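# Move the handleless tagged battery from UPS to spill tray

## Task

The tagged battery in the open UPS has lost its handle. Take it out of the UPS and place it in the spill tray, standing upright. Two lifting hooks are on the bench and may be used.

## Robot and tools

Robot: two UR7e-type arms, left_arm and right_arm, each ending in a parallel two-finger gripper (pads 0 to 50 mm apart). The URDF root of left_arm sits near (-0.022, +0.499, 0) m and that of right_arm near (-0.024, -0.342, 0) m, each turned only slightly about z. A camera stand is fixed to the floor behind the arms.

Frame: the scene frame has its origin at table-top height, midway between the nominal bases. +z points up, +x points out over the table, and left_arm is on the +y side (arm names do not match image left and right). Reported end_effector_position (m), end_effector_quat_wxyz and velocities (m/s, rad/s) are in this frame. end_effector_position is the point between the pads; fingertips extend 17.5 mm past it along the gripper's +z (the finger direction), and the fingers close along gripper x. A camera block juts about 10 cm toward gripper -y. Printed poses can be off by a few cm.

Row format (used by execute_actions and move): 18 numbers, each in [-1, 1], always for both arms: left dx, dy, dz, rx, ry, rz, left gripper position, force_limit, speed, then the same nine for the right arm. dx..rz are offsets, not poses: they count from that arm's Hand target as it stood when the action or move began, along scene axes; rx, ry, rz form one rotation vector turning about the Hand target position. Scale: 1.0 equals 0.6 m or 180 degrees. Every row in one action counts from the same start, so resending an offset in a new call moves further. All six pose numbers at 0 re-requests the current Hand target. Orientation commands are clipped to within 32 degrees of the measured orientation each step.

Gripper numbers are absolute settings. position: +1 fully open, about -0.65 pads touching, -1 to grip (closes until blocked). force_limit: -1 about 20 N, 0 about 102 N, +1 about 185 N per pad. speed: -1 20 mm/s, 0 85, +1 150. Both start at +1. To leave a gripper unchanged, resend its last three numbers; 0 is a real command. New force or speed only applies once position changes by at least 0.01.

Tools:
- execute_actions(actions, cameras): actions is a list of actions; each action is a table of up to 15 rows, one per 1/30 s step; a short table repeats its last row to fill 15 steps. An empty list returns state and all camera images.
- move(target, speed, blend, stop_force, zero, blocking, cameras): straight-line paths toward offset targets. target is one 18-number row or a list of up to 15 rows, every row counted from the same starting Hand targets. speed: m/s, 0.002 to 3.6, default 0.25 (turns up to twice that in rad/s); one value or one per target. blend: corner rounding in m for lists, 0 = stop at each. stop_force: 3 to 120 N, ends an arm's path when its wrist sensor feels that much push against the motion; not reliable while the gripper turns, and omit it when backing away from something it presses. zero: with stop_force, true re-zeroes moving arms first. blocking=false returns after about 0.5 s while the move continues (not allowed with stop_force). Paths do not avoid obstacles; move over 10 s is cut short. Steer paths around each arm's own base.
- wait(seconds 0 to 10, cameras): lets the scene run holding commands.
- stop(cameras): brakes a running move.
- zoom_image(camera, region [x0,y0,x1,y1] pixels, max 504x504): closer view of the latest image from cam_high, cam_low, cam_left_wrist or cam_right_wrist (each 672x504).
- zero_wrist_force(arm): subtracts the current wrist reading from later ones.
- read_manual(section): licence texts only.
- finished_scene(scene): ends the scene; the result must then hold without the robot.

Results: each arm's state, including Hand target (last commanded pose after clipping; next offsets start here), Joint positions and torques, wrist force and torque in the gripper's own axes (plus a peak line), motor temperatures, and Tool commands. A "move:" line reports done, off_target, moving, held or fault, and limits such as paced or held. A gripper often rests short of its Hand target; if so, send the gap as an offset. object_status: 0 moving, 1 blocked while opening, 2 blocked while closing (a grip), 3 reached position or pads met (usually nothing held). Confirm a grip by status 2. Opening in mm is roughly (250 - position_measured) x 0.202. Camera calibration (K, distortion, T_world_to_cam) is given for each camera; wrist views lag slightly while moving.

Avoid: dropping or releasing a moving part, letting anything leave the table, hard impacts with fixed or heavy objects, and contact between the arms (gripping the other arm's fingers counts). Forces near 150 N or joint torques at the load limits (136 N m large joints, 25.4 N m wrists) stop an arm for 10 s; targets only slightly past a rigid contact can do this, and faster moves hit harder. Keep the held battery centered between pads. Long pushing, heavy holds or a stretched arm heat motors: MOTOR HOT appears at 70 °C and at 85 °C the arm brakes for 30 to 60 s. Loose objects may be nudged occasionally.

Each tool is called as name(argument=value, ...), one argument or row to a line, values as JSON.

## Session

execute_actions(
  actions=[],
)

zoom_image(
  camera="cam_high",
  region=[200, 140, 520, 380],
)

Scene clock: 0.00 s.
left_arm: end_effector_position=(+0.2684, -0.2604, +0.2537) position_measured=3 object_status=3 end_effector_quat_wxyz=(+0.108, +0.889, -0.428, +0.126) | right_arm: end_effector_position=(+0.7582, -0.3534, +0.3770) position_measured=3 object_status=3 end_effector_quat_wxyz=(-0.220, +0.922, +0.012, +0.320)
Joint positions: left_arm=[-1.42 -0.99 1.121 -2.026 -1.493 1.086] | right_arm=[3.221 -1.968 -1.329 -0.712 1.982 1.72]
Joint velocities: within noise
Joint torques (N m): no reading
Motor temperatures (°C): left_arm=[32 29 32 38 32 32] | right_arm=[25 28 31 40 36 43]
Wrist force (N): no reading
Wrist torque (N m): no reading
Wrist force, peak (N): no reading
Hand target: left_arm +0.2684, -0.2604, +0.2537; +0.108, +0.889, -0.428, +0.126 | right_arm +0.7582, -0.3534, +0.3770; -0.220, +0.922, +0.012, +0.320
Tool commands: left_gripper/position=+1.0 left_gripper/force_limit=+1.0 left_gripper/speed=+1.0 right_gripper/position=+1.0 right_gripper/force_limit=+1.0 right_gripper/speed=+1.0
camera_calibration:
cam_left_wrist: T_world_to_cam=[[0.606728, -0.739127, 0.292528, -0.417801], [-0.78071, -0.484829, 0.394248, 0.00119352], [-0.149573, -0.467581, -0.871204, 0.267378], [0, 0, 0, 1]] pos_world=[0.294416, -0.183209, 0.354688]
cam_right_wrist: T_world_to_cam=[[0.787415, -0.104676, 0.60747, -0.856189], [-0.0461802, -0.992724, -0.111201, -0.257801], [0.614691, 0.0595081, -0.78652, -0.0122729], [0, 0, 0, 1]] pos_world=[0.669815, -0.344817, 0.481789]

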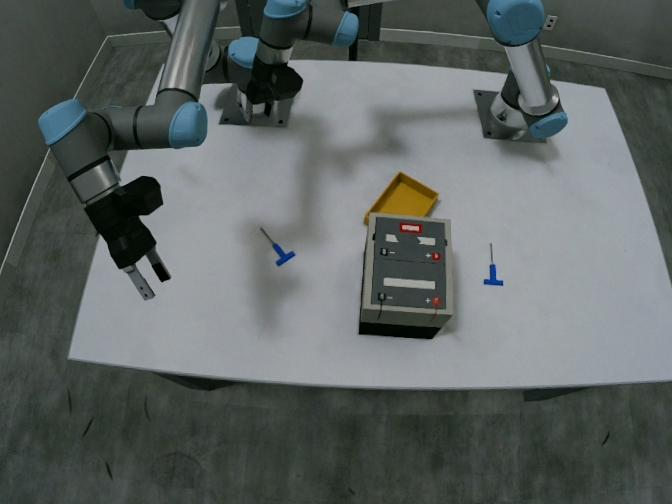

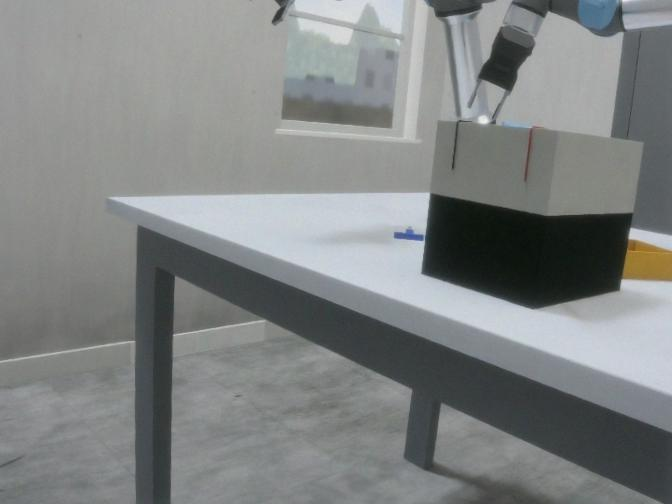

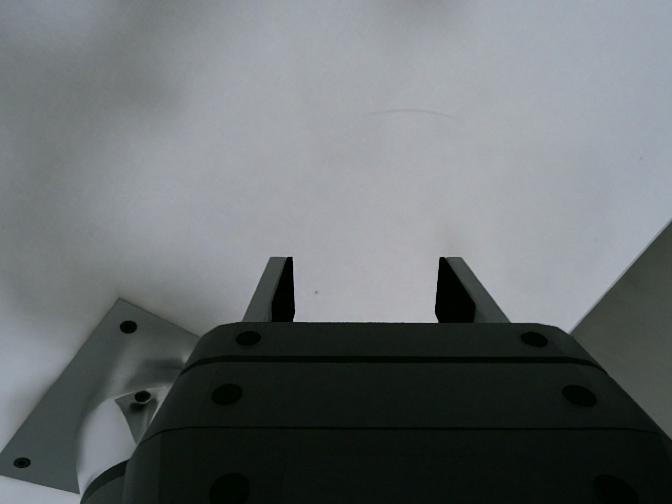

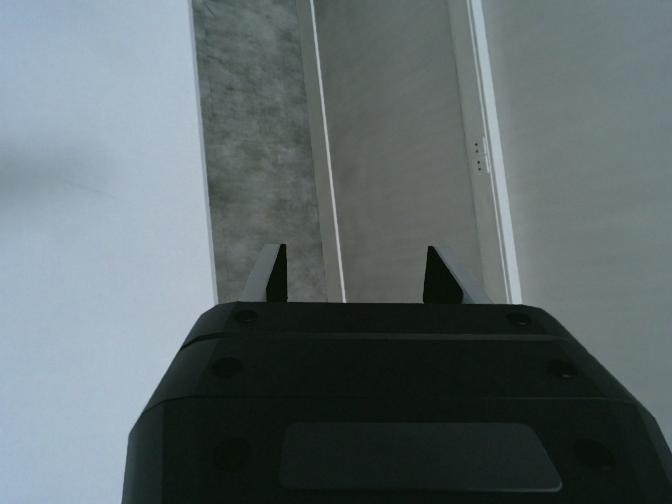

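Scaled by 1.575.

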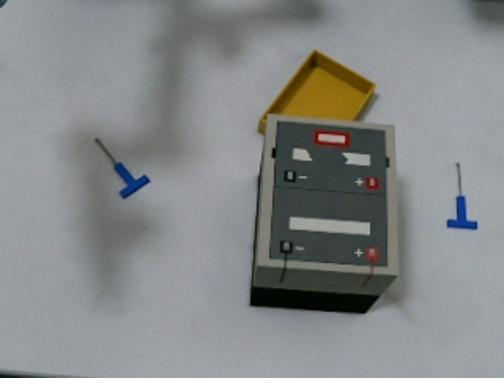

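zoom_image(
  camera="cam_high",
  region=[250, 218, 304, 272],
)

zoom_image(
  camera="cam_high",
  region=[465, 235, 519, 289],
)

zoom_image(
  camera="cam_high",
  region=[350, 160, 460, 250],
)

Scaled by 9.333.

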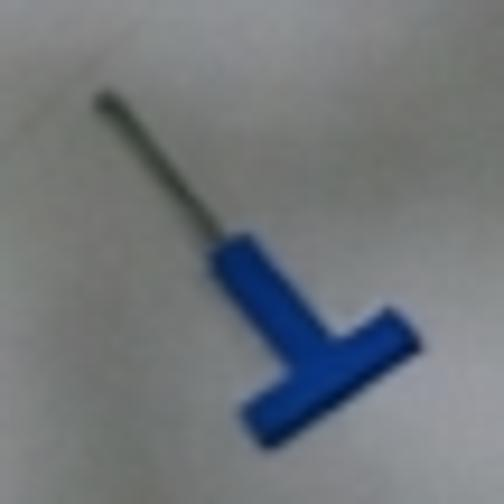

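Scaled by 9.333.

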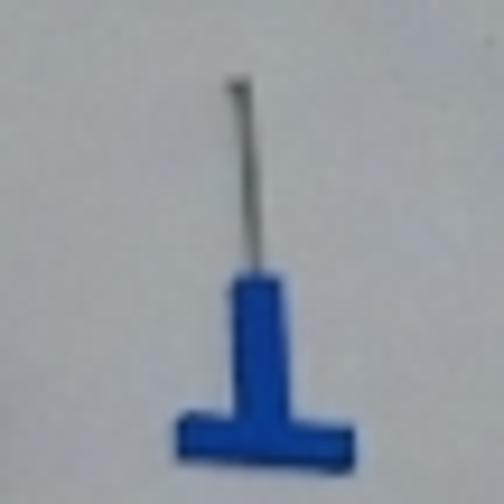

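Scaled by 4.582.

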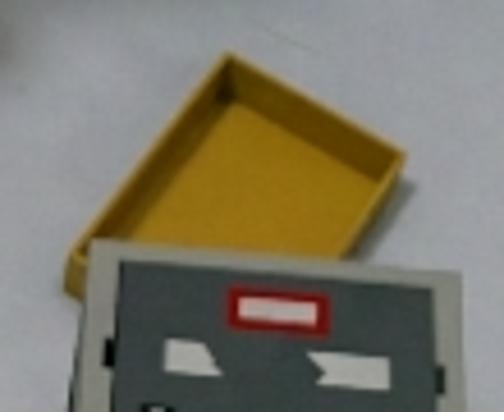

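move(
  target=[
    [0.103, 0.7, 0.127, 0.05, 0.002, -0.1, 1, 0, -0.3, 0, 0, 0, 0, 0, 0, 1, 0, -0.3],
    [0.187, 0.95, 0.077, 0.1081, 0.0047, -0.2328, 1, 0, -0.3, -0.387, 0.244, -0.462, -0.0446, 0.2579, -0.2671, 1, 0, -0.3],
  ],
  speed=0.5,
  blend=[0.05, 0],
)

move(
  target=[0.31, 0.0708, -0.3333, 0, 0, 0, 1, 0, -0.3, 0, 0, 0, 0, 0, 0, 1, 0, -0.3],
  speed=0.4,
  cameras=["cam_left_wrist", "cam_right_wrist"],
)

Scene clock: 27.27 s.
left_arm: end_effector_position=(+0.3805, +0.3097, +0.2999) position_measured=3 object_status=3 end_effector_quat_wxyz=(+0.000, -0.684, +0.730, +0.000) | right_arm: end_effector_position=(+0.5260, -0.2070, +0.0998) position_measured=3 object_status=3 end_effector_quat_wxyz=(+0.000, +0.909, -0.417, +0.000)
Joint positions: left_arm=[-0.769 -1.729 1.788 -1.631 -1.571 2.462] | right_arm=[3.676 -1.857 -1.854 -1.001 1.571 2.909]
Joint torques (N m): left_arm=[-8.97 -11.46 -27.38 -5.48 -1.31 0.16] | right_arm=[-13.6 45.77 30.73 5.67 -1.94 1.84]
Wrist force (N): left_arm=[0.3 0.5 0.0] | right_arm=[0.2 -0.4 1.9]
Wrist torque (N m): left_arm=[0.08 0.01 0.14] | right_arm=[-0.16 -0.31 0.05]
Wrist force, peak (N): left_arm=[2.1 3.0 1.6] | right_arm=[-1.5 -0.5 3.9]
Hand target: left_arm +0.3806, +0.3096, +0.2999; +0.000, +0.684, -0.730, +0.000 | right_arm +0.5260, -0.2070, +0.0998; +0.000, +0.909, -0.417, +0.000
Off the commanded pose: left_arm 0.000 m, 0 deg | right_arm 0.000 m, 0 deg.
move: done; blend cut to 0 m at target 1

Scene clock: 28.50 s.
left_arm: end_effector_position=(+0.5665, +0.3521, +0.1001) position_measured=3 object_status=3 end_effector_quat_wxyz=(+0.000, -0.684, +0.730, +0.000) | right_arm: end_effector_position=(+0.5260, -0.2070, +0.0998) position_measured=3 object_status=3 end_effector_quat_wxyz=(+0.000, +0.909, -0.417, +0.000)
Joint positions: left_arm=[-0.491 -1.199 1.733 -2.105 -1.572 2.74] | right_arm=[3.675 -1.857 -1.854 -1.001 1.571 2.91]
Joint torques (N m): left_arm=[-3.71 -29.3 -13.82 -3.95 -0.24 -0.85] | right_arm=[-13.97 45.41 31.17 5.83 -2.22 2.3]
Wrist force (N): left_arm=[0.4 0.3 0.0] | right_arm=[0.0 -0.4 1.8]
Wrist torque (N m): left_arm=[0.05 0.01 0.14] | right_arm=[-0.16 -0.28 0.04]
Wrist force, peak (N): left_arm=[1.3 2.9 -2.9] | right_arm=[0.1 -0.4 2.1]
Hand target: left_arm +0.5666, +0.3521, +0.1000; +0.000, +0.684, -0.730, +0.000 | right_arm +0.5260, -0.2070, +0.0998; +0.000, +0.909, -0.417, +0.000
Off the commanded pose: left_arm 0.000 m, 0 deg | right_arm 0.000 m, 0 deg.
move: done
camera_calibration:
cam_left_wrist: T_world_to_cam=[[-0.0631264, -0.997727, -0.0235953, 0.401164], [-0.942625, 0.0518405, 0.329804, 0.500659], [-0.327831, 0.0430609, -0.943755, 0.393005], [0, 0, 0, 1]] pos_world=[0.626097, 0.357375, 0.215247]
cam_right_wrist: T_world_to_cam=[[0.665245, -0.746581, 0.00809488, -0.498419], [-0.69881, -0.618788, 0.35884, 0.219759], [-0.262894, -0.244373, -0.933364, 0.31713], [0, 0, 0, 1]] pos_world=[0.568512, -0.158628, 0.221174]
Images, in order (width x height): cam_left_wrist 672x504, cam_right_wrist 672x504.

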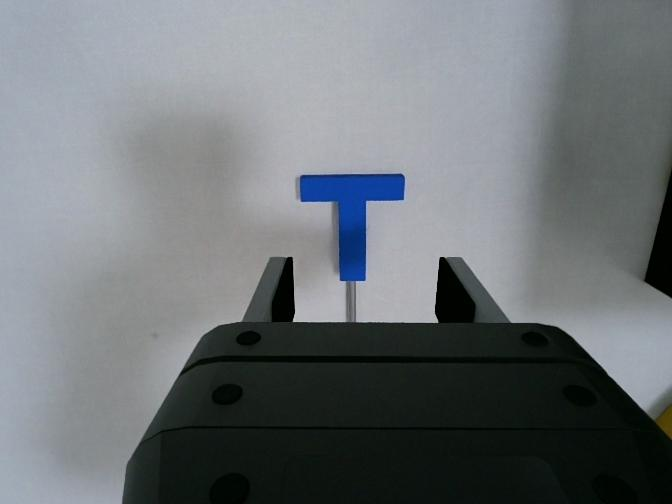

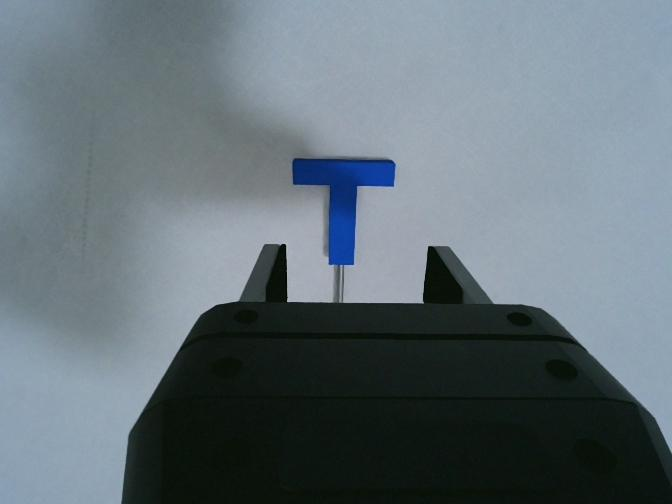

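move(
  target=[-0.245, 0.0165, 0, 0, 0, 0, 1, 0, -0.3, -0.186, -0.16, 0, 0, 0, 0, 1, 0, -0.3],
  speed=0.4,
  cameras=["cam_left_wrist", "cam_right_wrist"],
)

zoom_image(
  camera="cam_left_wrist",
  region=[290, 60, 430, 200],
)

zoom_image(
  camera="cam_right_wrist",
  region=[280, 60, 420, 200],
)

Scene clock: 32.73 s.
left_arm: end_effector_position=(+0.4196, +0.3620, +0.1000) position_measured=3 object_status=3 end_effector_quat_wxyz=(+0.000, -0.684, +0.730, +0.000) | right_arm: end_effector_position=(+0.4145, -0.3030, +0.0998) position_measured=3 object_status=3 end_effector_quat_wxyz=(+0.000, +0.909, -0.418, +0.000)
Joint positions: left_arm=[-0.618 -1.515 2.135 -2.191 -1.571 2.613] | right_arm=[3.593 -1.573 -2.191 -0.948 1.571 2.827]
Joint torques (N m): left_arm=[1.96 -36.7 -11.09 -2.93 -1.13 0.07] | right_arm=[14.36 29.17 11.95 5.08 0.92 1.55]
Wrist force (N): left_arm=[0.3 0.3 0.1] | right_arm=[0.0 -0.5 1.6]
Wrist torque (N m): left_arm=[0.04 0.02 -0.07] | right_arm=[-0.18 -0.27 -0.01]
Wrist force, peak (N): left_arm=[0.1 4.1 0.5] | right_arm=[0.0 -5.4 1.7]
Hand target: left_arm +0.4196, +0.3620, +0.1000; +0.000, +0.684, -0.730, +0.000 | right_arm +0.4144, -0.3030, +0.0998; +0.000, +0.909, -0.417, +0.000
Off the commanded pose: left_arm 0.000 m, 0 deg | right_arm 0.000 m, 0 deg.
move: done
camera_calibration:
cam_left_wrist: T_world_to_cam=[[-0.0632305, -0.997713, -0.0238771, 0.401771], [-0.942608, 0.0518443, 0.329851, 0.361726], [-0.327859, 0.0433634, -0.943731, 0.344133], [0, 0, 0, 1]] pos_world=[0.479197, 0.367176, 0.215047]
cam_right_wrist: T_world_to_cam=[[0.665107, -0.746705, 0.00802437, -0.49587], [-0.698863, -0.618634, 0.359002, 0.0824656], [-0.263105, -0.244383, -0.933302, 0.264437], [0, 0, 0, 1]] pos_world=[0.457013, -0.254629, 0.221173]
Images, in order (width x height): cam_left_wrist 672x504, cam_right_wrist 672x504.

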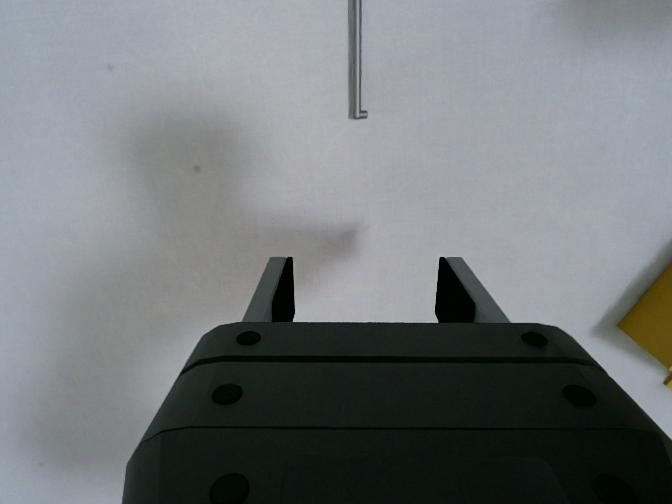

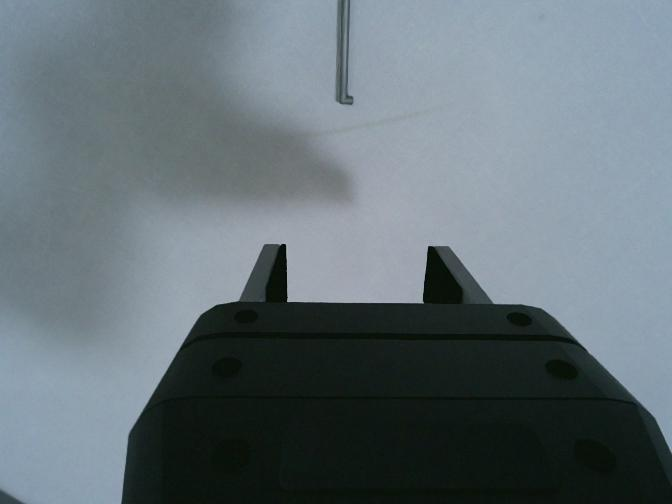

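Scaled by 3.600.

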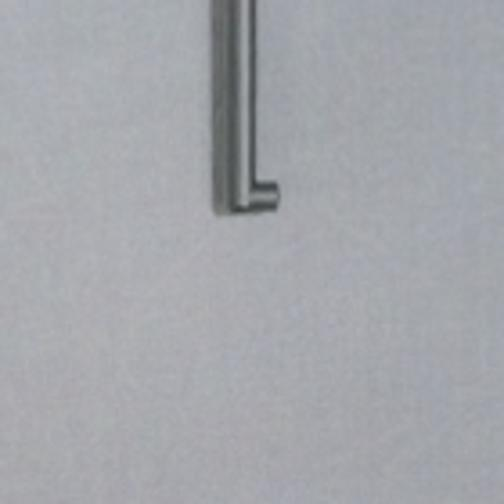

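Scaled by 3.600.

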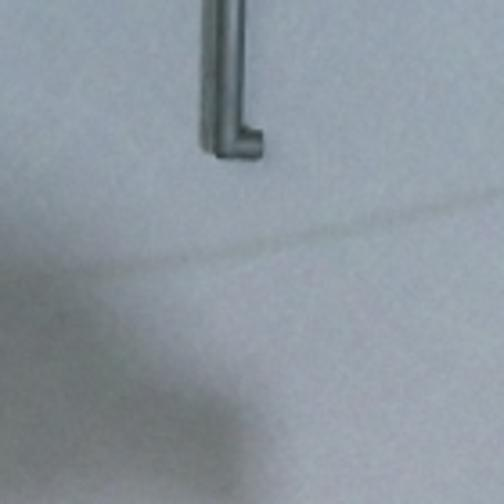

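move(
  target=[
    [0, 0, 0.333, 0, 0, 0, 1, 0, -0.3, 0.1952, 0.2133, 0, 0, 0, -0.5022, 1, 0, -0.3],
    [-0.0202, -0.22, 0.4, -0.4064, -0.3618, -0.3817, 1, 0, -0.3, 0.1952, 0.2133, -0.05, 0, 0, -0.5022, 1, 0, -0.3],
  ],
  speed=0.45,
  blend=[0.03, 0],
  cameras=["cam_right_wrist", "cam_left_wrist", "cam_high"],
)

Scene clock: 132.07 s.
left_arm: end_effector_position=(+0.4075, +0.2300, +0.3399) position_measured=3 object_status=3 end_effector_quat_wxyz=(-0.018, +0.019, +0.706, -0.708) | right_arm: end_effector_position=(+0.5316, -0.1750, +0.0698) position_measured=3 object_status=3 end_effector_quat_wxyz=(+0.000, -0.344, +0.939, +0.000)
Joint positions: left_arm=[-0.354 -1.133 2.035 -4.051 -2.865 3.136] | right_arm=[3.721 -1.927 -1.847 -0.938 1.57 4.533]
Joint torques (N m): left_arm=[-3.5 -46.68 -3.4 -0.88 -1.33 -0.72] | right_arm=[-14.01 35.73 19.94 1.19 1.53 2.34]
Wrist force (N): left_arm=[0.1 2.7 -3.1] | right_arm=[-0.1 -0.2 1.9]
Wrist torque (N m): left_arm=[-0.06 -0.04 -0.14] | right_arm=[-0.14 -0.24 0.07]
Wrist force, peak (N): left_arm=[0.2 2.9 -3.1] | right_arm=[-0.1 -0.4 2.1]
Hand target: left_arm +0.4074, +0.2300, +0.3400; -0.018, +0.019, +0.706, -0.708 | right_arm +0.5316, -0.1750, +0.0698; +0.000, -0.344, +0.939, +0.000
Off the commanded pose: left_arm 0.000 m, 0 deg | right_arm 0.000 m, 0 deg.
move: done
camera_calibration:
cam_left_wrist: T_world_to_cam=[[-0.999611, 0.0278728, 0.00111126, 0.412212], [0.00810738, 0.328413, -0.944499, 0.260169], [-0.0266908, -0.944123, -0.328511, 0.467594], [0, 0, 0, 1]] pos_world=[0.422423, 0.344534, 0.398881]
cam_right_wrist: T_world_to_cam=[[-0.751161, -0.66007, 0.00807898, 0.290086], [-0.613945, 0.703063, 0.35885, 0.44045], [-0.242546, 0.264594, -0.93336, 0.376567], [0, 0, 0, 1]] pos_world=[0.579648, -0.217825, 0.191074]
Images, in order (width x height): cam_high 672x504, cam_left_wrist 672x504, cam_right_wrist 672x504.

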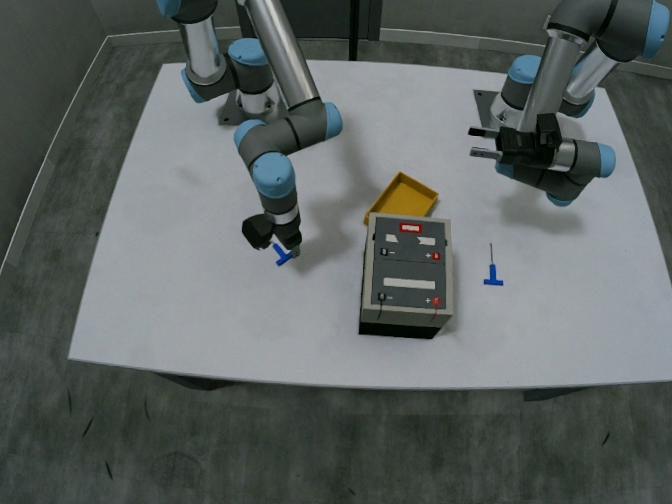

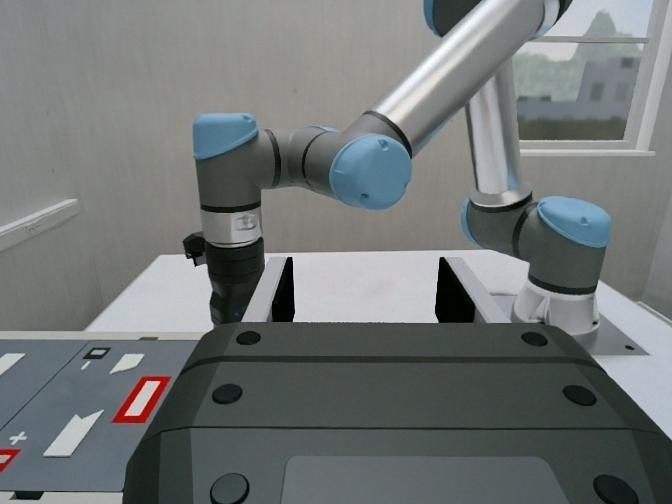

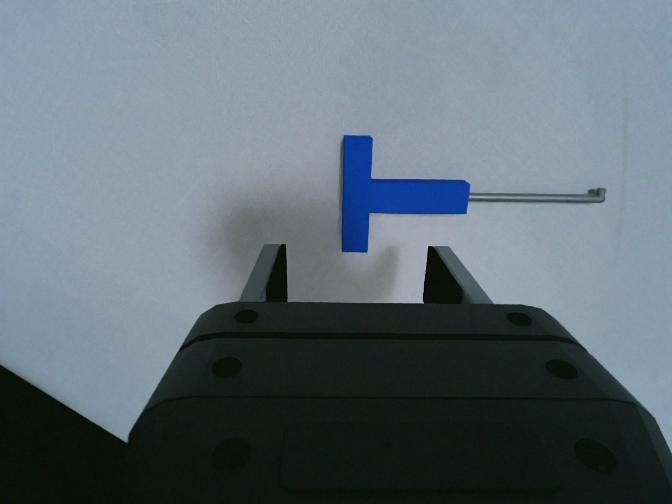

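move(
  target=[
    [0, 0, 0, 0, 0, 0, 1, 0, -0.3, -0.0022, -0.0018, -0.06, 0, 0, 0, 1, 0, -0.3],
    [0, 0, 0, 0, 0, 0, 1, 0, -0.3, -0.0022, -0.0018, -0.081, 0, 0, 0, 1, 0, -0.3],
  ],
  speed=[0.15, 0.03],
  blend=[0.003, 0],
  stop_force=15,
)

move(
  target=[
    [0, 0, 0, 0, 0, 0, 1, 0, -0.3, 0, 0, 0, 0, 0, 0, -1, 0, -0.3],
    [0, 0, 0, 0, 0, 0, 1, 0, -0.3, -0.02, 0.01, 0.333, 0, 0, 0, -1, 0, -0.3],
    [0, 0, 0, 0, 0, 0, 1, 0, -0.3, -0.2503, 0.422, 0.5637, 0.4581, -0.2275, 0.2031, -1, 0, -0.3],
  ],
  speed=[0.1, 0.25, 0.35],
  blend=[0, 0.03, 0],
  cameras=["cam_left_wrist", "cam_high", "cam_right_wrist"],
)

Scene clock: 137.90 s.
left_arm: end_effector_position=(+0.4074, +0.2300, +0.3400) position_measured=3 object_status=3 end_effector_quat_wxyz=(-0.018, +0.019, +0.706, -0.708) | right_arm: end_effector_position=(+0.5302, -0.1761, +0.0212) position_measured=3 object_status=3 end_effector_quat_wxyz=(+0.000, -0.344, +0.939, +0.000)
Joint positions: left_arm=[-0.354 -1.133 2.035 -4.051 -2.865 3.136] | right_arm=[3.721 -2 -1.895 -0.816 1.57 4.533]
Joint torques (N m): left_arm=[8.08 -45.58 -3.99 1.38 -1.34 1.64] | right_arm=[-10.27 48.58 27.61 0.44 -0.15 -1.87]
Wrist force (N): left_arm=[0.0 2.7 -3.2] | right_arm=[-0.1 -0.5 1.6]
Wrist torque (N m): left_arm=[-0.04 -0.02 -0.13] | right_arm=[-0.17 -0.25 0.08]
Wrist force, peak (N): left_arm=[0.1 2.8 -3.3] | right_arm=[0.2 -0.3 3.5]
Hand target: left_arm +0.4074, +0.2300, +0.3400; -0.018, +0.019, +0.706, -0.708 | right_arm +0.5302, -0.1761, +0.0212; +0.000, -0.344, +0.939, +0.000
Off the commanded pose: left_arm 0.000 m, 0 deg | right_arm 0.000 m, 0 deg.
move: done

Scene clock: 142.53 s.
left_arm: end_effector_position=(+0.4074, +0.2300, +0.3400) position_measured=3 object_status=3 end_effector_quat_wxyz=(-0.018, +0.019, +0.706, -0.708) | right_arm: end_effector_position=(+0.3800, +0.0772, +0.3594) position_measured=198 object_status=2 end_effector_quat_wxyz=(+0.513, -0.487, +0.513, +0.486)
Joint positions: left_arm=[-0.354 -1.133 2.035 -4.051 -2.865 3.136] | right_arm=[3.909 -1.928 -2.089 0.875 2.378 4.711]
Joint torques (N m): left_arm=[8.23 -43.39 -5.96 1.22 -1.12 1.56] | right_arm=[-14.61 34.45 8.5 4.12 -2.06 -0.9]
Wrist force (N): left_arm=[0.2 2.5 -2.8] | right_arm=[2.0 -0.1 -0.7]
Wrist torque (N m): left_arm=[-0.08 -0.05 -0.13] | right_arm=[0.00 -0.20 0.40]
Wrist force, peak (N): left_arm=[0.2 2.8 -3.2] | right_arm=[0.1 -0.9 5.9]
Hand target: left_arm +0.4074, +0.2300, +0.3400; -0.018, +0.019, +0.706, -0.708 | right_arm +0.3801, +0.0771, +0.3595; +0.513, -0.487, +0.513, +0.486
Off the commanded pose: left_arm 0.000 m, 0 deg | right_arm 0.000 m, 0 deg.
move: done
camera_calibration:
cam_left_wrist: T_world_to_cam=[[-0.999608, 0.0279667, 0.00114547, 0.412165], [0.00810589, 0.328412, -0.9445, 0.26017], [-0.0267907, -0.94412, -0.32851, 0.467635], [0, 0, 0, 1]] pos_world=[0.422422, 0.344534, 0.398881]
cam_right_wrist: T_world_to_cam=[[0.0186459, -0.00945944, -0.999781, 0.359919], [-0.950824, -0.309378, -0.0148057, 0.406567], [-0.309171, 0.950892, -0.0147629, 0.185676], [0, 0, 0, 1]] pos_world=[0.437268, -0.0473706, 0.368601]
Images, in order (width x height): cam_high 672x504, cam_left_wrist 672x504, cam_right_wrist 672x504.

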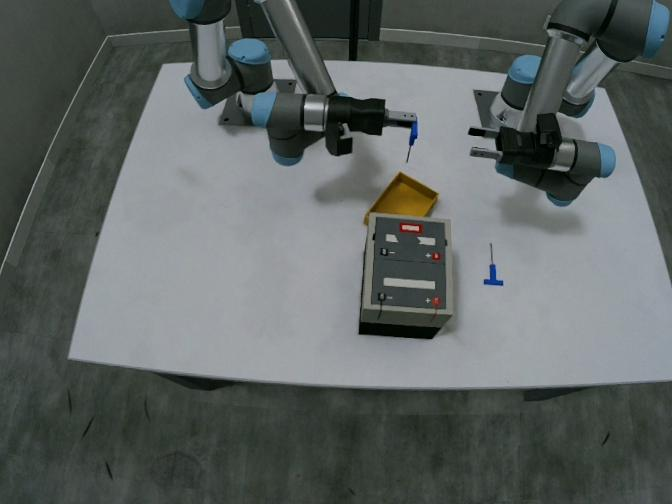

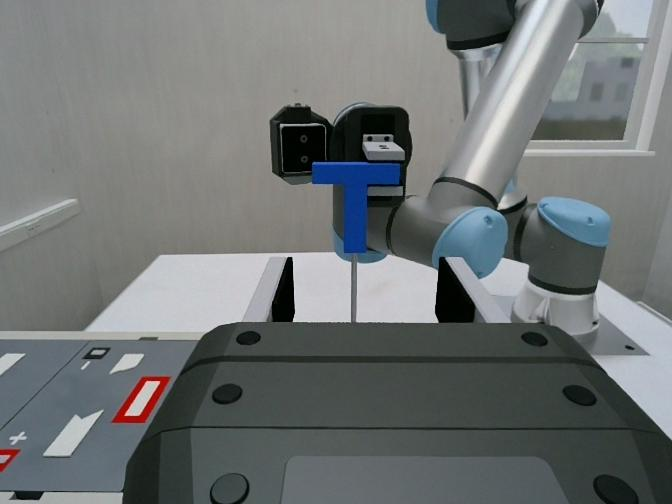

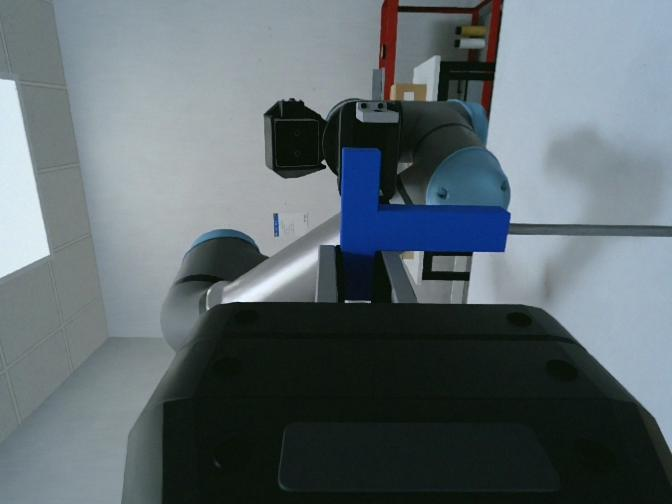

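move(
  target=[-0.002, -0.125, -0.02, 0, 0, 0, 1, 0, -0.3, 0, 0, 0, 0, 0, 0, -1, 0, -0.3],
  speed=0.15,
  cameras=["cam_left_wrist"],
)

Scene clock: 149.90 s.
left_arm: end_effector_position=(+0.4063, +0.1550, +0.3280) position_measured=3 object_status=3 end_effector_quat_wxyz=(-0.018, +0.019, +0.706, -0.708) | right_arm: end_effector_position=(+0.3801, +0.0771, +0.3595) position_measured=198 object_status=2 end_effector_quat_wxyz=(+0.513, -0.487, +0.513, +0.486)
Joint positions: left_arm=[-0.516 -1.097 2.021 -4.07 -2.702 3.138] | right_arm=[3.909 -1.928 -2.089 0.875 2.378 4.712]
Joint torques (N m): left_arm=[-1.69 -47.61 -4.08 1 0.31 -1.79] | right_arm=[-14.57 21.74 6.44 3.64 -2.16 1.29]
Wrist force (N): left_arm=[0.1 2.7 -3.2] | right_arm=[1.8 -0.3 -0.5]
Wrist torque (N m): left_arm=[-0.05 -0.04 -0.13] | right_arm=[-0.02 -0.16 0.40]
Wrist force, peak (N): left_arm=[0.2 2.2 -5.2] | right_arm=[2.3 -0.1 -0.6]
Hand target: left_arm +0.4062, +0.1550, +0.3280; -0.018, +0.019, +0.706, -0.708 | right_arm +0.3801, +0.0771, +0.3595; +0.513, -0.487, +0.513, +0.486
Off the commanded pose: left_arm 0.000 m, 0 deg | right_arm 0.000 m, 0 deg.
move: done
camera_calibration:
cam_left_wrist: T_world_to_cam=[[-0.999606, 0.0280668, 0.000860402, 0.413159], [0.00840438, 0.328279, -0.944543, 0.273404], [-0.0267928, -0.944164, -0.328386, 0.392816], [0, 0, 0, 1]] pos_world=[0.421223, 0.269534, 0.386881]
Images, in order (width x height): cam_left_wrist 672x504.

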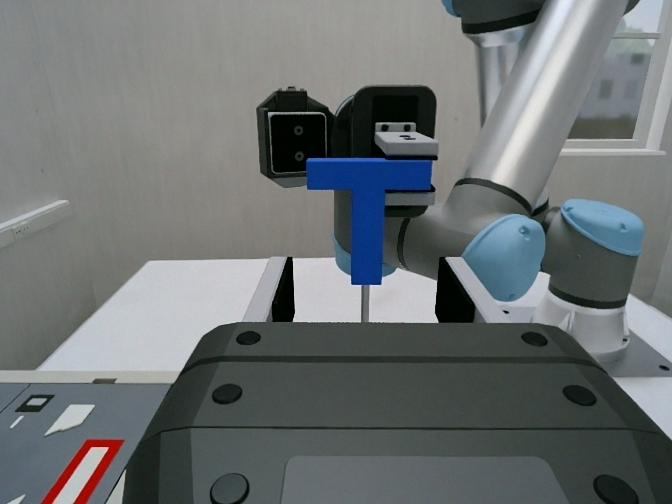

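move(
  target=[-0.0015, -0.0817, 0.0017, 0, 0, 0, 1, 0, -0.3, 0, 0, 0, 0, 0, 0, -1, 0, -0.3],
  speed=0.05,
  stop_force=10,
  cameras=["cam_left_wrist"],
)

Scene clock: 157.17 s.
left_arm: end_effector_position=(+0.4053, +0.1060, +0.3290) position_measured=3 object_status=3 end_effector_quat_wxyz=(-0.018, +0.019, +0.706, -0.708) | right_arm: end_effector_position=(+0.3801, +0.0771, +0.3595) position_measured=198 object_status=2 end_effector_quat_wxyz=(+0.513, -0.487, +0.513, +0.486)
Joint positions: left_arm=[-0.614 -1.081 1.988 -4.052 -2.604 3.139] | right_arm=[3.909 -1.928 -2.089 0.875 2.378 4.712]
Joint torques (N m): left_arm=[10.11 -48.85 -3.81 -3.52 -0.48 1.38] | right_arm=[-13.78 19.02 6.16 0 -2.11 -1.56]
Wrist force (N): left_arm=[0.3 2.5 -3.0] | right_arm=[2.0 -0.2 -0.4]
Wrist torque (N m): left_arm=[-0.08 -0.06 -0.14] | right_arm=[-0.01 -0.20 0.40]
Wrist force, peak (N): left_arm=[0.4 2.8 -4.0] | right_arm=[2.3 -0.3 -0.8]
Hand target: left_arm +0.4053, +0.1060, +0.3290; -0.018, +0.019, +0.706, -0.708 | right_arm +0.3801, +0.0771, +0.3595; +0.513, -0.487, +0.513, +0.486
Off the commanded pose: left_arm 0.000 m, 0 deg | right_arm 0.000 m, 0 deg.
move: done
camera_calibration:
cam_left_wrist: T_world_to_cam=[[-0.999608, 0.0279667, 0.00114547, 0.413546], [0.00810589, 0.328412, -0.9445, 0.290615], [-0.0267907, -0.94412, -0.32851, 0.346927], [0, 0, 0, 1]] pos_world=[0.420322, 0.220534, 0.387981]
Images, in order (width x height): cam_left_wrist 672x504.

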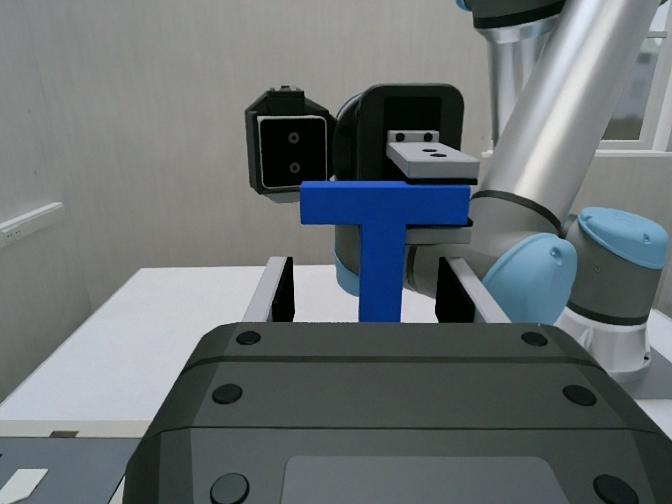

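move(
  target=[
    [-0.0057, 0.0003, 0, 0, 0, 0, 1, 0, -0.3, 0, 0, 0, 0, 0, 0, -1, 0, -0.3],
    [-0.0057, 0.0003, 0, 0, 0, 0, -1, -1, -1, 0, 0, 0, 0, 0, 0, -1, 0, -0.3],
  ],
  speed=0.03,
  cameras=["cam_left_wrist"],
)

Scene clock: 162.63 s.
left_arm: end_effector_position=(+0.4019, +0.1062, +0.3290) position_measured=182 object_status=2 end_effector_quat_wxyz=(-0.018, +0.019, +0.706, -0.708) | right_arm: end_effector_position=(+0.3802, +0.0771, +0.3595) position_measured=198 object_status=2 end_effector_quat_wxyz=(+0.513, -0.487, +0.513, +0.486)
Joint positions: left_arm=[-0.618 -1.087 1.998 -4.056 -2.601 3.139] | right_arm=[3.909 -1.928 -2.089 0.875 2.377 4.712]
Joint torques (N m): left_arm=[8.09 -25.5 -24.94 0.69 5.49 1.23] | right_arm=[-4.56 21.81 7.9 1.64 5.26 -1.52]
Wrist force (N): left_arm=[15.4 2.7 -0.7] | right_arm=[2.1 -19.2 1.7]
Wrist torque (N m): left_arm=[-0.06 0.09 0.08] | right_arm=[-0.38 -0.27 0.15]
Wrist force, peak (N): left_arm=[15.4 2.7 -0.7] | right_arm=[2.1 -19.2 1.7]
Hand target: left_arm +0.4019, +0.1062, +0.3290; -0.018, +0.019, +0.706, -0.708 | right_arm +0.3801, +0.0771, +0.3595; +0.513, -0.487, +0.513, +0.486
Off the commanded pose: left_arm 0.000 m, 0 deg | right_arm 0.000 m, 0 deg.
move: done
camera_calibration:
cam_left_wrist: T_world_to_cam=[[-0.999605, 0.0280947, 0.0010858, 0.410135], [0.00820422, 0.328408, -0.9445, 0.290537], [-0.0268921, -0.944118, -0.328508, 0.347066], [0, 0, 0, 1]] pos_world=[0.416922, 0.220734, 0.387981]
Images, in order (width x height): cam_left_wrist 672x504.

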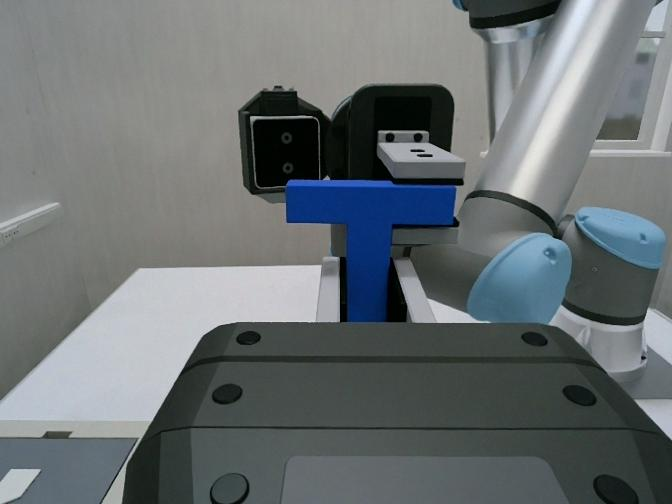

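move(
  target=[0, 0, 0, 0, 0, 0, -1, -1, -1, 0, 0, 0, 0, 0, 0, -0.12, -0.5, -1],
  speed=0.03,
)

move(
  target=[0, 0, 0, 0, 0, 0, -0.96, 0, -0.8, 0, 0, 0, 0, 0, 0, -0.12, -0.5, -1],
  speed=0.03,
  cameras=["cam_left_wrist", "cam_right_wrist"],
)

Scene clock: 166.77 s.
left_arm: end_effector_position=(+0.4019, +0.1062, +0.3290) position_measured=182 object_status=2 end_effector_quat_wxyz=(-0.018, +0.019, +0.706, -0.708) | right_arm: end_effector_position=(+0.3800, +0.0771, +0.3595) position_measured=171 object_status=0 end_effector_quat_wxyz=(+0.513, -0.487, +0.513, +0.486)
Joint positions: left_arm=[-0.618 -1.087 1.998 -4.056 -2.6 3.139] | right_arm=[3.909 -1.928 -2.089 0.875 2.378 4.712]
Joint torques (N m): left_arm=[5.37 -29 -21.26 -0.68 -1.31 -1.09] | right_arm=[0.78 34.18 7.26 0.57 -1.99 -1.58]
Wrist force (N): left_arm=[0.3 3.5 -3.0] | right_arm=[1.9 -0.4 -0.2]
Wrist torque (N m): left_arm=[-0.04 -0.06 -0.12] | right_arm=[-0.04 -0.29 0.39]
Wrist force, peak (N): left_arm=[17.4 3.1 -1.0] | right_arm=[1.8 -21.4 1.5]
Hand target: left_arm +0.4019, +0.1062, +0.3290; -0.018, +0.019, +0.706, -0.708 | right_arm +0.3801, +0.0771, +0.3595; +0.513, -0.487, +0.513, +0.486
Off the commanded pose: left_arm 0.000 m, 0 deg | right_arm 0.000 m, 0 deg.
move: done

Scene clock: 167.27 s.
left_arm: end_effector_position=(+0.4019, +0.1062, +0.3290) position_measured=187 object_status=2 end_effector_quat_wxyz=(-0.018, +0.019, +0.706, -0.708) | right_arm: end_effector_position=(+0.3800, +0.0771, +0.3595) position_measured=171 object_status=3 end_effector_quat_wxyz=(+0.513, -0.487, +0.513, +0.486)
Joint positions: left_arm=[-0.618 -1.087 1.998 -4.056 -2.6 3.139] | right_arm=[3.909 -1.928 -2.089 0.875 2.378 4.712]
Joint torques (N m): left_arm=[4.09 -31.43 -20.92 -1.64 -1.31 -0.08] | right_arm=[-12.84 36.98 6.31 -0.91 -2.11 -1.47]
Wrist force (N): left_arm=[0.3 3.2 -2.9] | right_arm=[1.7 -0.5 -0.3]
Wrist torque (N m): left_arm=[-0.08 -0.06 -0.12] | right_arm=[-0.06 -0.26 0.38]
Wrist force, peak (N): left_arm=[0.3 3.5 -3.1] | right_arm=[2.0 -0.3 -0.7]
Hand target: left_arm +0.4019, +0.1062, +0.3290; -0.018, +0.019, +0.706, -0.708 | right_arm +0.3801, +0.0771, +0.3595; +0.513, -0.487, +0.513, +0.486
Off the commanded pose: left_arm 0.000 m, 0 deg | right_arm 0.000 m, 0 deg.
move: done
camera_calibration:
cam_left_wrist: T_world_to_cam=[[-0.999608, 0.0279667, 0.00114547, 0.410142], [0.00810589, 0.328412, -0.9445, 0.290482], [-0.0267907, -0.94412, -0.32851, 0.346992], [0, 0, 0, 1]] pos_world=[0.416922, 0.220734, 0.387881]
cam_right_wrist: T_world_to_cam=[[0.0188045, -0.00930422, -0.99978, 0.359857], [-0.950859, -0.30926, -0.0150063, 0.406662], [-0.309052, 0.950932, -0.0146625, 0.18559], [0, 0, 0, 1]] pos_world=[0.437268, -0.0473709, 0.368601]
Images, in order (width x height): cam_left_wrist 672x504, cam_right_wrist 672x504.

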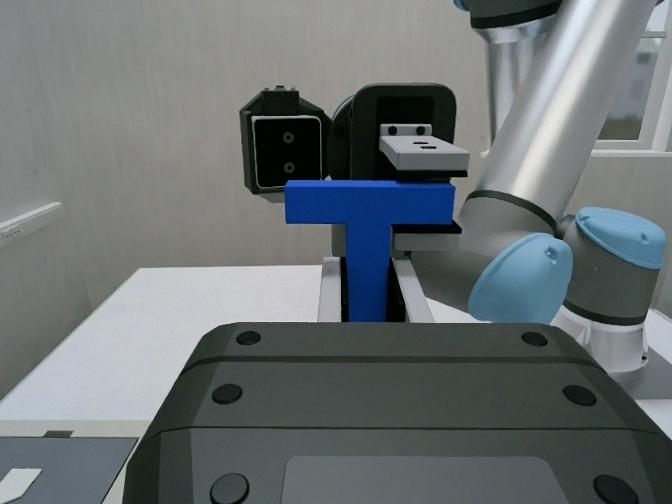

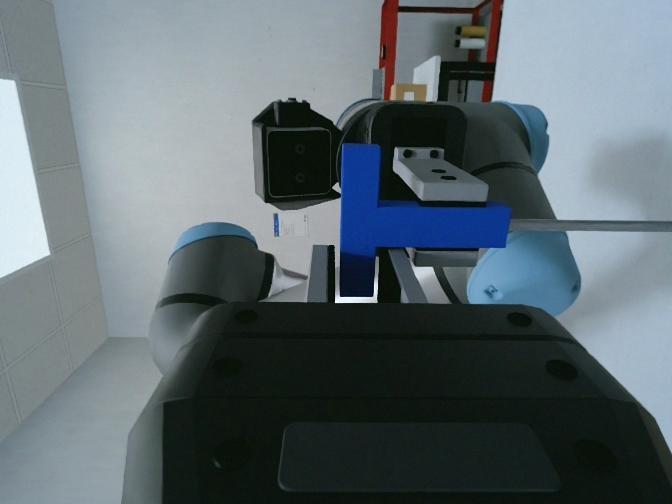

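move(
  target=[
    [0, 0, 0, 0, 0, 0, -0.96, 0, -0.8, -0.0087, -0.1667, 0, 0, 0, 0, -0.12, -0.5, -1],
    [-0.0865, 0.04, 0.002, 0.4993, -0.0262, 0, -0.96, 0, -0.8, 0.1, -0.378, -0.05, -0.4993, 0.0262, 0, -0.12, -0.5, -1],
    [-0.203, -0.177, -0.05, 0.4045, 0.3642, 0.3849, -0.96, 0, -0.8, 0.2, -0.578, -0.133, -0.4045, -0.3642, 0.3849, -0.12, -0.5, -1],
    [-0.3365, -0.3937, -0.248, 0.037, 0.7061, 0.7071, -0.96, 0, -0.8, 0.2, -0.578, -0.133, -0.037, -0.7061, 0.7071, -0.12, -0.5, -1],
    [-0.3365, -0.3937, -0.4817, 0.037, 0.7061, 0.7071, -0.96, 0, -0.8, 0.2, -0.578, -0.133, -0.3642, 0.4045, -0.3849, -0.12, -0.5, -1],
  ],
  speed=[0.15, 0.5, 0.5, 0.5, 0.5],
  blend=[0.01, 0.03, 0.03, 0.02, 0],
  cameras=["cam_high"],
)

Scene clock: 192.03 s.
left_arm: end_effector_position=(+0.2000, -0.1300, +0.0398) position_measured=187 object_status=2 end_effector_quat_wxyz=(-0.001, +1.000, -0.027, +0.000) | right_arm: end_effector_position=(+0.5000, -0.2697, +0.2797) position_measured=171 object_status=3 end_effector_quat_wxyz=(+0.000, +0.026, +1.000, +0.000)
Joint positions: left_arm=[-1.457 -0.998 1.595 -2.166 -1.57 0.191] | right_arm=[3.59 -1.624 -1.64 -1.448 1.57 -1.128]
Joint torques (N m): left_arm=[9.59 -59.3 -32.78 -1.3 -0.79 -1.33] | right_arm=[-14.14 14.28 32.83 4.44 1.22 -1.42]
Wrist force (N): left_arm=[0.4 0.5 0.8] | right_arm=[0.1 -0.5 1.7]
Wrist torque (N m): left_arm=[0.09 0.01 0.00] | right_arm=[-0.19 -0.29 0.00]
Wrist force, peak (N): left_arm=[0.2 4.1 -2.8] | right_arm=[2.1 -0.4 1.9]
Hand target: left_arm +0.2000, -0.1301, +0.0400; -0.001, +1.000, -0.027, +0.000 | right_arm +0.5001, -0.2697, +0.2797; +0.000, +0.026, +1.000, +0.000
Off the commanded pose: left_arm 0.000 m, 0 deg | right_arm 0.000 m, 0 deg.
move: done
Images, in order (width x height): cam_high 672x504.

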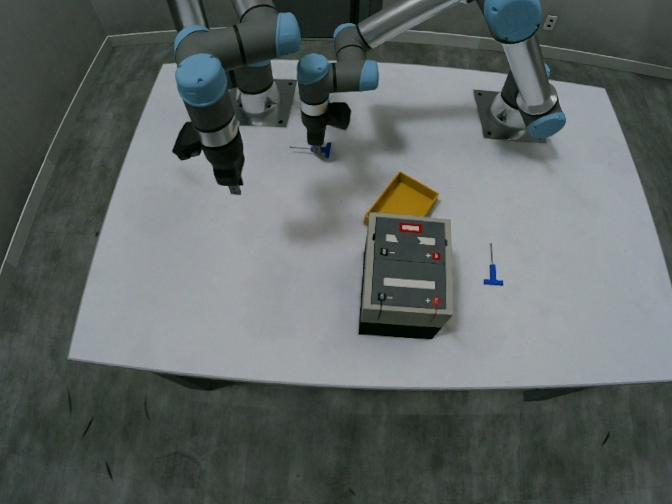

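move(
  target=[0, 0, -0.0342, 0, 0, 0, -0.96, 0, -0.8, 0, 0, 0, 0, 0, 0, -0.12, -0.5, -1],
  speed=0.03,
  stop_force=6,
)

move(
  target=[
    [0, 0, 0, 0, 0, 0, 1, 0, -0.3, 0, 0, 0, 0, 0, 0, 1, 0, -0.3],
    [0, 0, 0.3, 0, 0, 0, 1, 0, -0.3, 0, 0, 0, 0, 0, 0, 1, 0, -0.3],
    [0.23, 0.68, 0.45, 0, 0, 0.25, 1, 0, -0.3, -0.1, 0.05, -0.05, 0, 0, 0, 1, 0, -0.3],
    [0.4, 0.77, 0.43, 0.1831, 0.164, 0.4762, 1, 0, -0.3, -0.5052, 0.2418, -0.3245, -0.2219, 0.0116, 0, 1, 0, -0.3],
  ],
  speed=[0.1, 0.3, 0.5, 0.5],
  blend=[0, 0.03, 0.03, 0],
  cameras=["cam_right_wrist", "cam_high"],
)

Scene clock: 203.00 s.
left_arm: end_effector_position=(+0.2000, -0.1300, +0.0195) position_measured=187 object_status=2 end_effector_quat_wxyz=(-0.001, +1.000, -0.027, +0.000) | right_arm: end_effector_position=(+0.5001, -0.2697, +0.2797) position_measured=171 object_status=3 end_effector_quat_wxyz=(+0.000, +0.026, +1.000, +0.000)
Joint positions: left_arm=[-1.457 -0.97 1.61 -2.209 -1.57 0.191] | right_arm=[3.59 -1.624 -1.64 -1.448 1.57 -1.128]
Joint torques (N m): left_arm=[8.76 -58.48 -30.14 -0.76 1.12 1.44] | right_arm=[-14.56 13.62 33.48 0.94 -1.7 -1.12]
Wrist force (N): left_arm=[0.4 0.8 -1.5] | right_arm=[0.2 -0.6 1.8]
Wrist torque (N m): left_arm=[0.04 0.02 0.01] | right_arm=[-0.20 -0.30 0.02]
Wrist force, peak (N): left_arm=[-2.8 -9.3 -16.6] | right_arm=[0.2 -0.4 2.0]
Hand target: left_arm +0.2000, -0.1300, +0.0195; -0.001, +1.000, -0.027, +0.000 | right_arm +0.5001, -0.2697, +0.2797; +0.000, +0.026, +1.000, +0.000
Off the commanded pose: left_arm 0.000 m, 0 deg | right_arm 0.000 m, 0 deg.
move: contact (left_arm)

Scene clock: 206.93 s.
left_arm: end_effector_position=(+0.4400, +0.3320, +0.2775) position_measured=3 object_status=3 end_effector_quat_wxyz=(-0.249, +0.683, +0.644, -0.235) | right_arm: end_effector_position=(+0.1970, -0.1246, +0.0850) position_measured=3 object_status=3 end_effector_quat_wxyz=(-0.009, +0.024, +0.939, -0.342)
Joint positions: left_arm=[-0.504 -1.163 1.205 -0.957 -1.838 -0.33] | right_arm=[4.532 -1.662 -2.135 -1.606 1.453 -0.143]
Joint torques (N m): left_arm=[-4.82 -43.5 -19.54 -0.98 0.41 0.83] | right_arm=[-2.85 20.64 8.33 3.43 -1.7 0.16]
Wrist force (N): left_arm=[0.8 1.6 -0.7] | right_arm=[0.4 0.6 0.2]
Wrist torque (N m): left_arm=[0.04 -0.09 -0.09] | right_arm=[0.01 -0.23 0.26]
Wrist force, peak (N): left_arm=[-0.6 4.4 -2.1] | right_arm=[2.9 3.3 1.0]
Hand target: left_arm +0.4400, +0.3320, +0.2775; -0.249, +0.683, +0.644, -0.236 | right_arm +0.1969, -0.1246, +0.0850; -0.009, +0.024, +0.939, -0.342
Off the commanded pose: left_arm 0.000 m, 0 deg | right_arm 0.000 m, 0 deg.
move: done
camera_calibration:
cam_right_wrist: T_world_to_cam=[[-0.998917, 0.0426225, 0.0186812, 0.20741], [0.0342484, 0.945098, -0.324987, 0.154689], [-0.0315073, -0.323996, -0.945534, 0.182461], [0, 0, 0, 1]] pos_world=[0.207636, -0.09592, 0.21892]
Images, in order (width x height): cam_high 672x504, cam_right_wrist 672x504.

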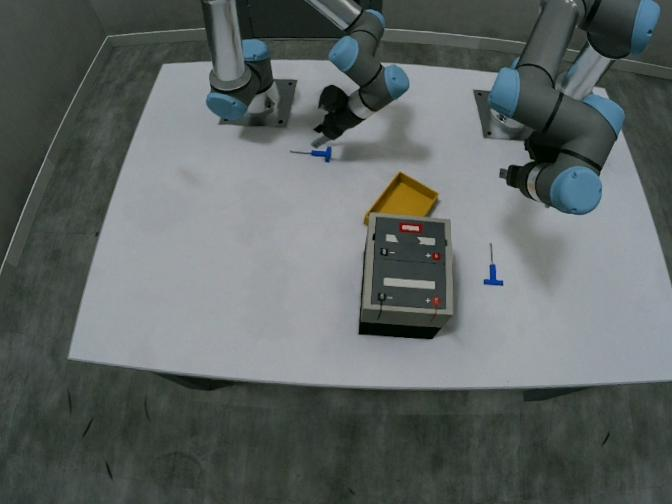

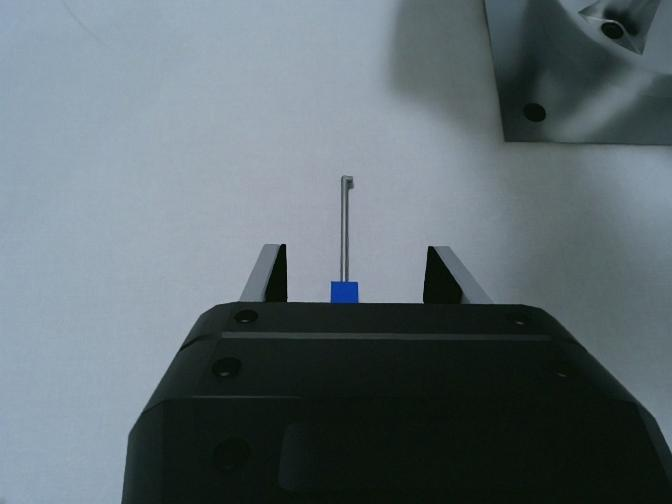

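move(
  target=[
    [0.15, 0.03, -0.2, 0, 0, 0, 1, 0, -0.3, 0.004, 0.0035, -0.09, 0, 0, 0, 1, 0, -0.3],
    [0.2093, 0.0457, -0.3208, 0, 0, 0, 1, 0, -0.3, 0.004, 0.0035, -0.1043, 0, 0, 0, 1, 0, -0.3],
    [0.2093, 0.0457, -0.3208, 0, 0, 0, 1, 0, -0.3, 0.004, 0.0035, -0.1043, 0, 0, 0, -1, 0, -0.3],
    [0.2093, 0.0457, -0.3208, 0, 0, 0, 1, 0, -0.3, 0.004, 0.0035, 0.2, 0, 0, 0, -1, 0, -0.3],
  ],
  speed=[0.2, 0.15, 0.1, 0.3],
  blend=[0.003, 0, 0, 0],
  cameras=["cam_right_wrist", "cam_left_wrist"],
)

zoom_image(
  camera="cam_left_wrist",
  region=[310, 170, 410, 325],
)

Scene clock: 216.67 s.
left_arm: end_effector_position=(+0.5656, +0.3594, +0.0851) position_measured=3 object_status=3 end_effector_quat_wxyz=(-0.249, +0.683, +0.644, -0.236) | right_arm: end_effector_position=(+0.1994, -0.1225, +0.2049) position_measured=191 object_status=2 end_effector_quat_wxyz=(-0.009, +0.024, +0.939, -0.342)
Joint positions: left_arm=[-0.394 -0.773 1.067 -1.189 -1.77 -0.241] | right_arm=[4.528 -1.522 -1.931 -1.949 1.45 -0.146]
Joint torques (N m): left_arm=[-8.99 -55.97 -11.08 -2.98 -1.69 -1.81] | right_arm=[13.24 13.27 27.16 -1.29 1.9 2.08]
Wrist force (N): left_arm=[0.9 1.7 -0.7] | right_arm=[0.6 1.1 0.8]
Wrist torque (N m): left_arm=[0.05 -0.12 -0.04] | right_arm=[0.02 -0.25 0.24]
Wrist force, peak (N): left_arm=[1.3 3.7 0.2] | right_arm=[0.9 4.4 3.4]
Hand target: left_arm +0.5656, +0.3594, +0.0850; -0.249, +0.683, +0.644, -0.236 | right_arm +0.1993, -0.1225, +0.2050; -0.009, +0.024, +0.939, -0.342
Off the commanded pose: left_arm 0.000 m, 0 deg | right_arm 0.000 m, 0 deg.
move: done
camera_calibration:
cam_left_wrist: T_world_to_cam=[[0.0409308, 0.999001, -0.0179327, -0.368918], [0.933482, -0.0446339, -0.355835, -0.46378], [-0.35628, -0.00217519, -0.934377, 0.409663], [0, 0, 0, 1]] pos_world=[0.593986, 0.34874, 0.211135]
cam_right_wrist: T_world_to_cam=[[-0.99891, 0.0428136, 0.018617, 0.207516], [0.0344488, 0.945079, -0.325023, 0.191556], [-0.0315099, -0.324027, -0.945523, 0.29658], [0, 0, 0, 1]] pos_world=[0.210036, -0.0938196, 0.33882]
Images, in order (width x height): cam_left_wrist 672x504, cam_right_wrist 672x504.

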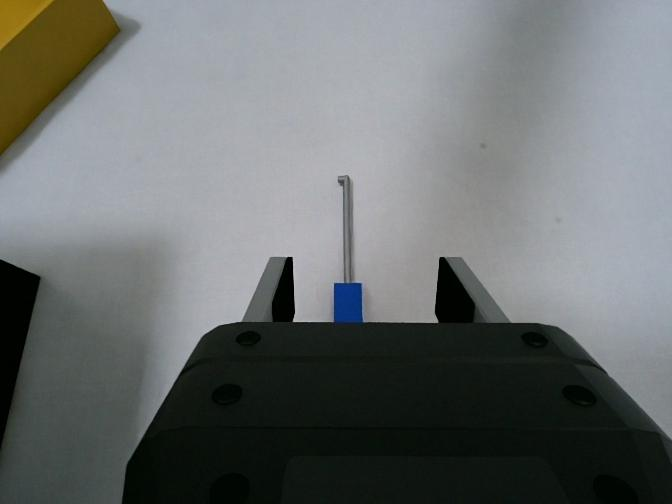

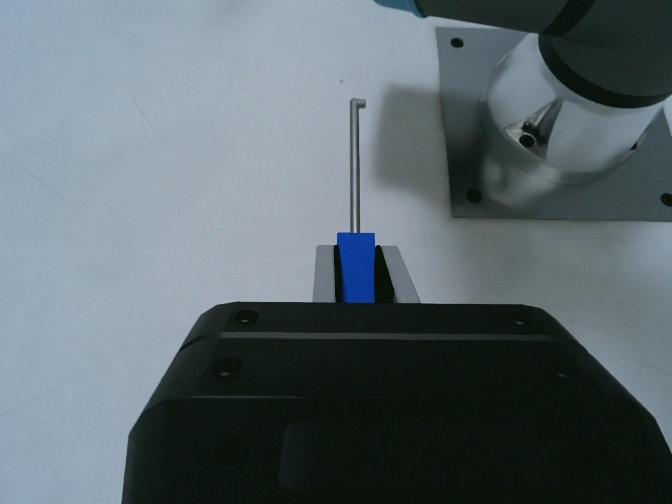

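Scaled by 3.252.

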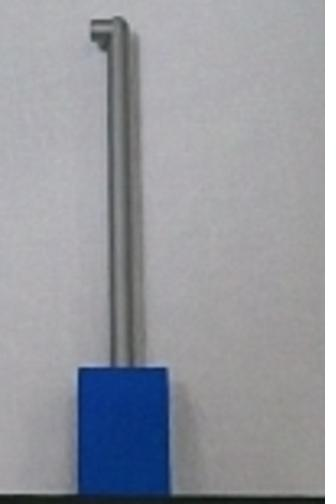

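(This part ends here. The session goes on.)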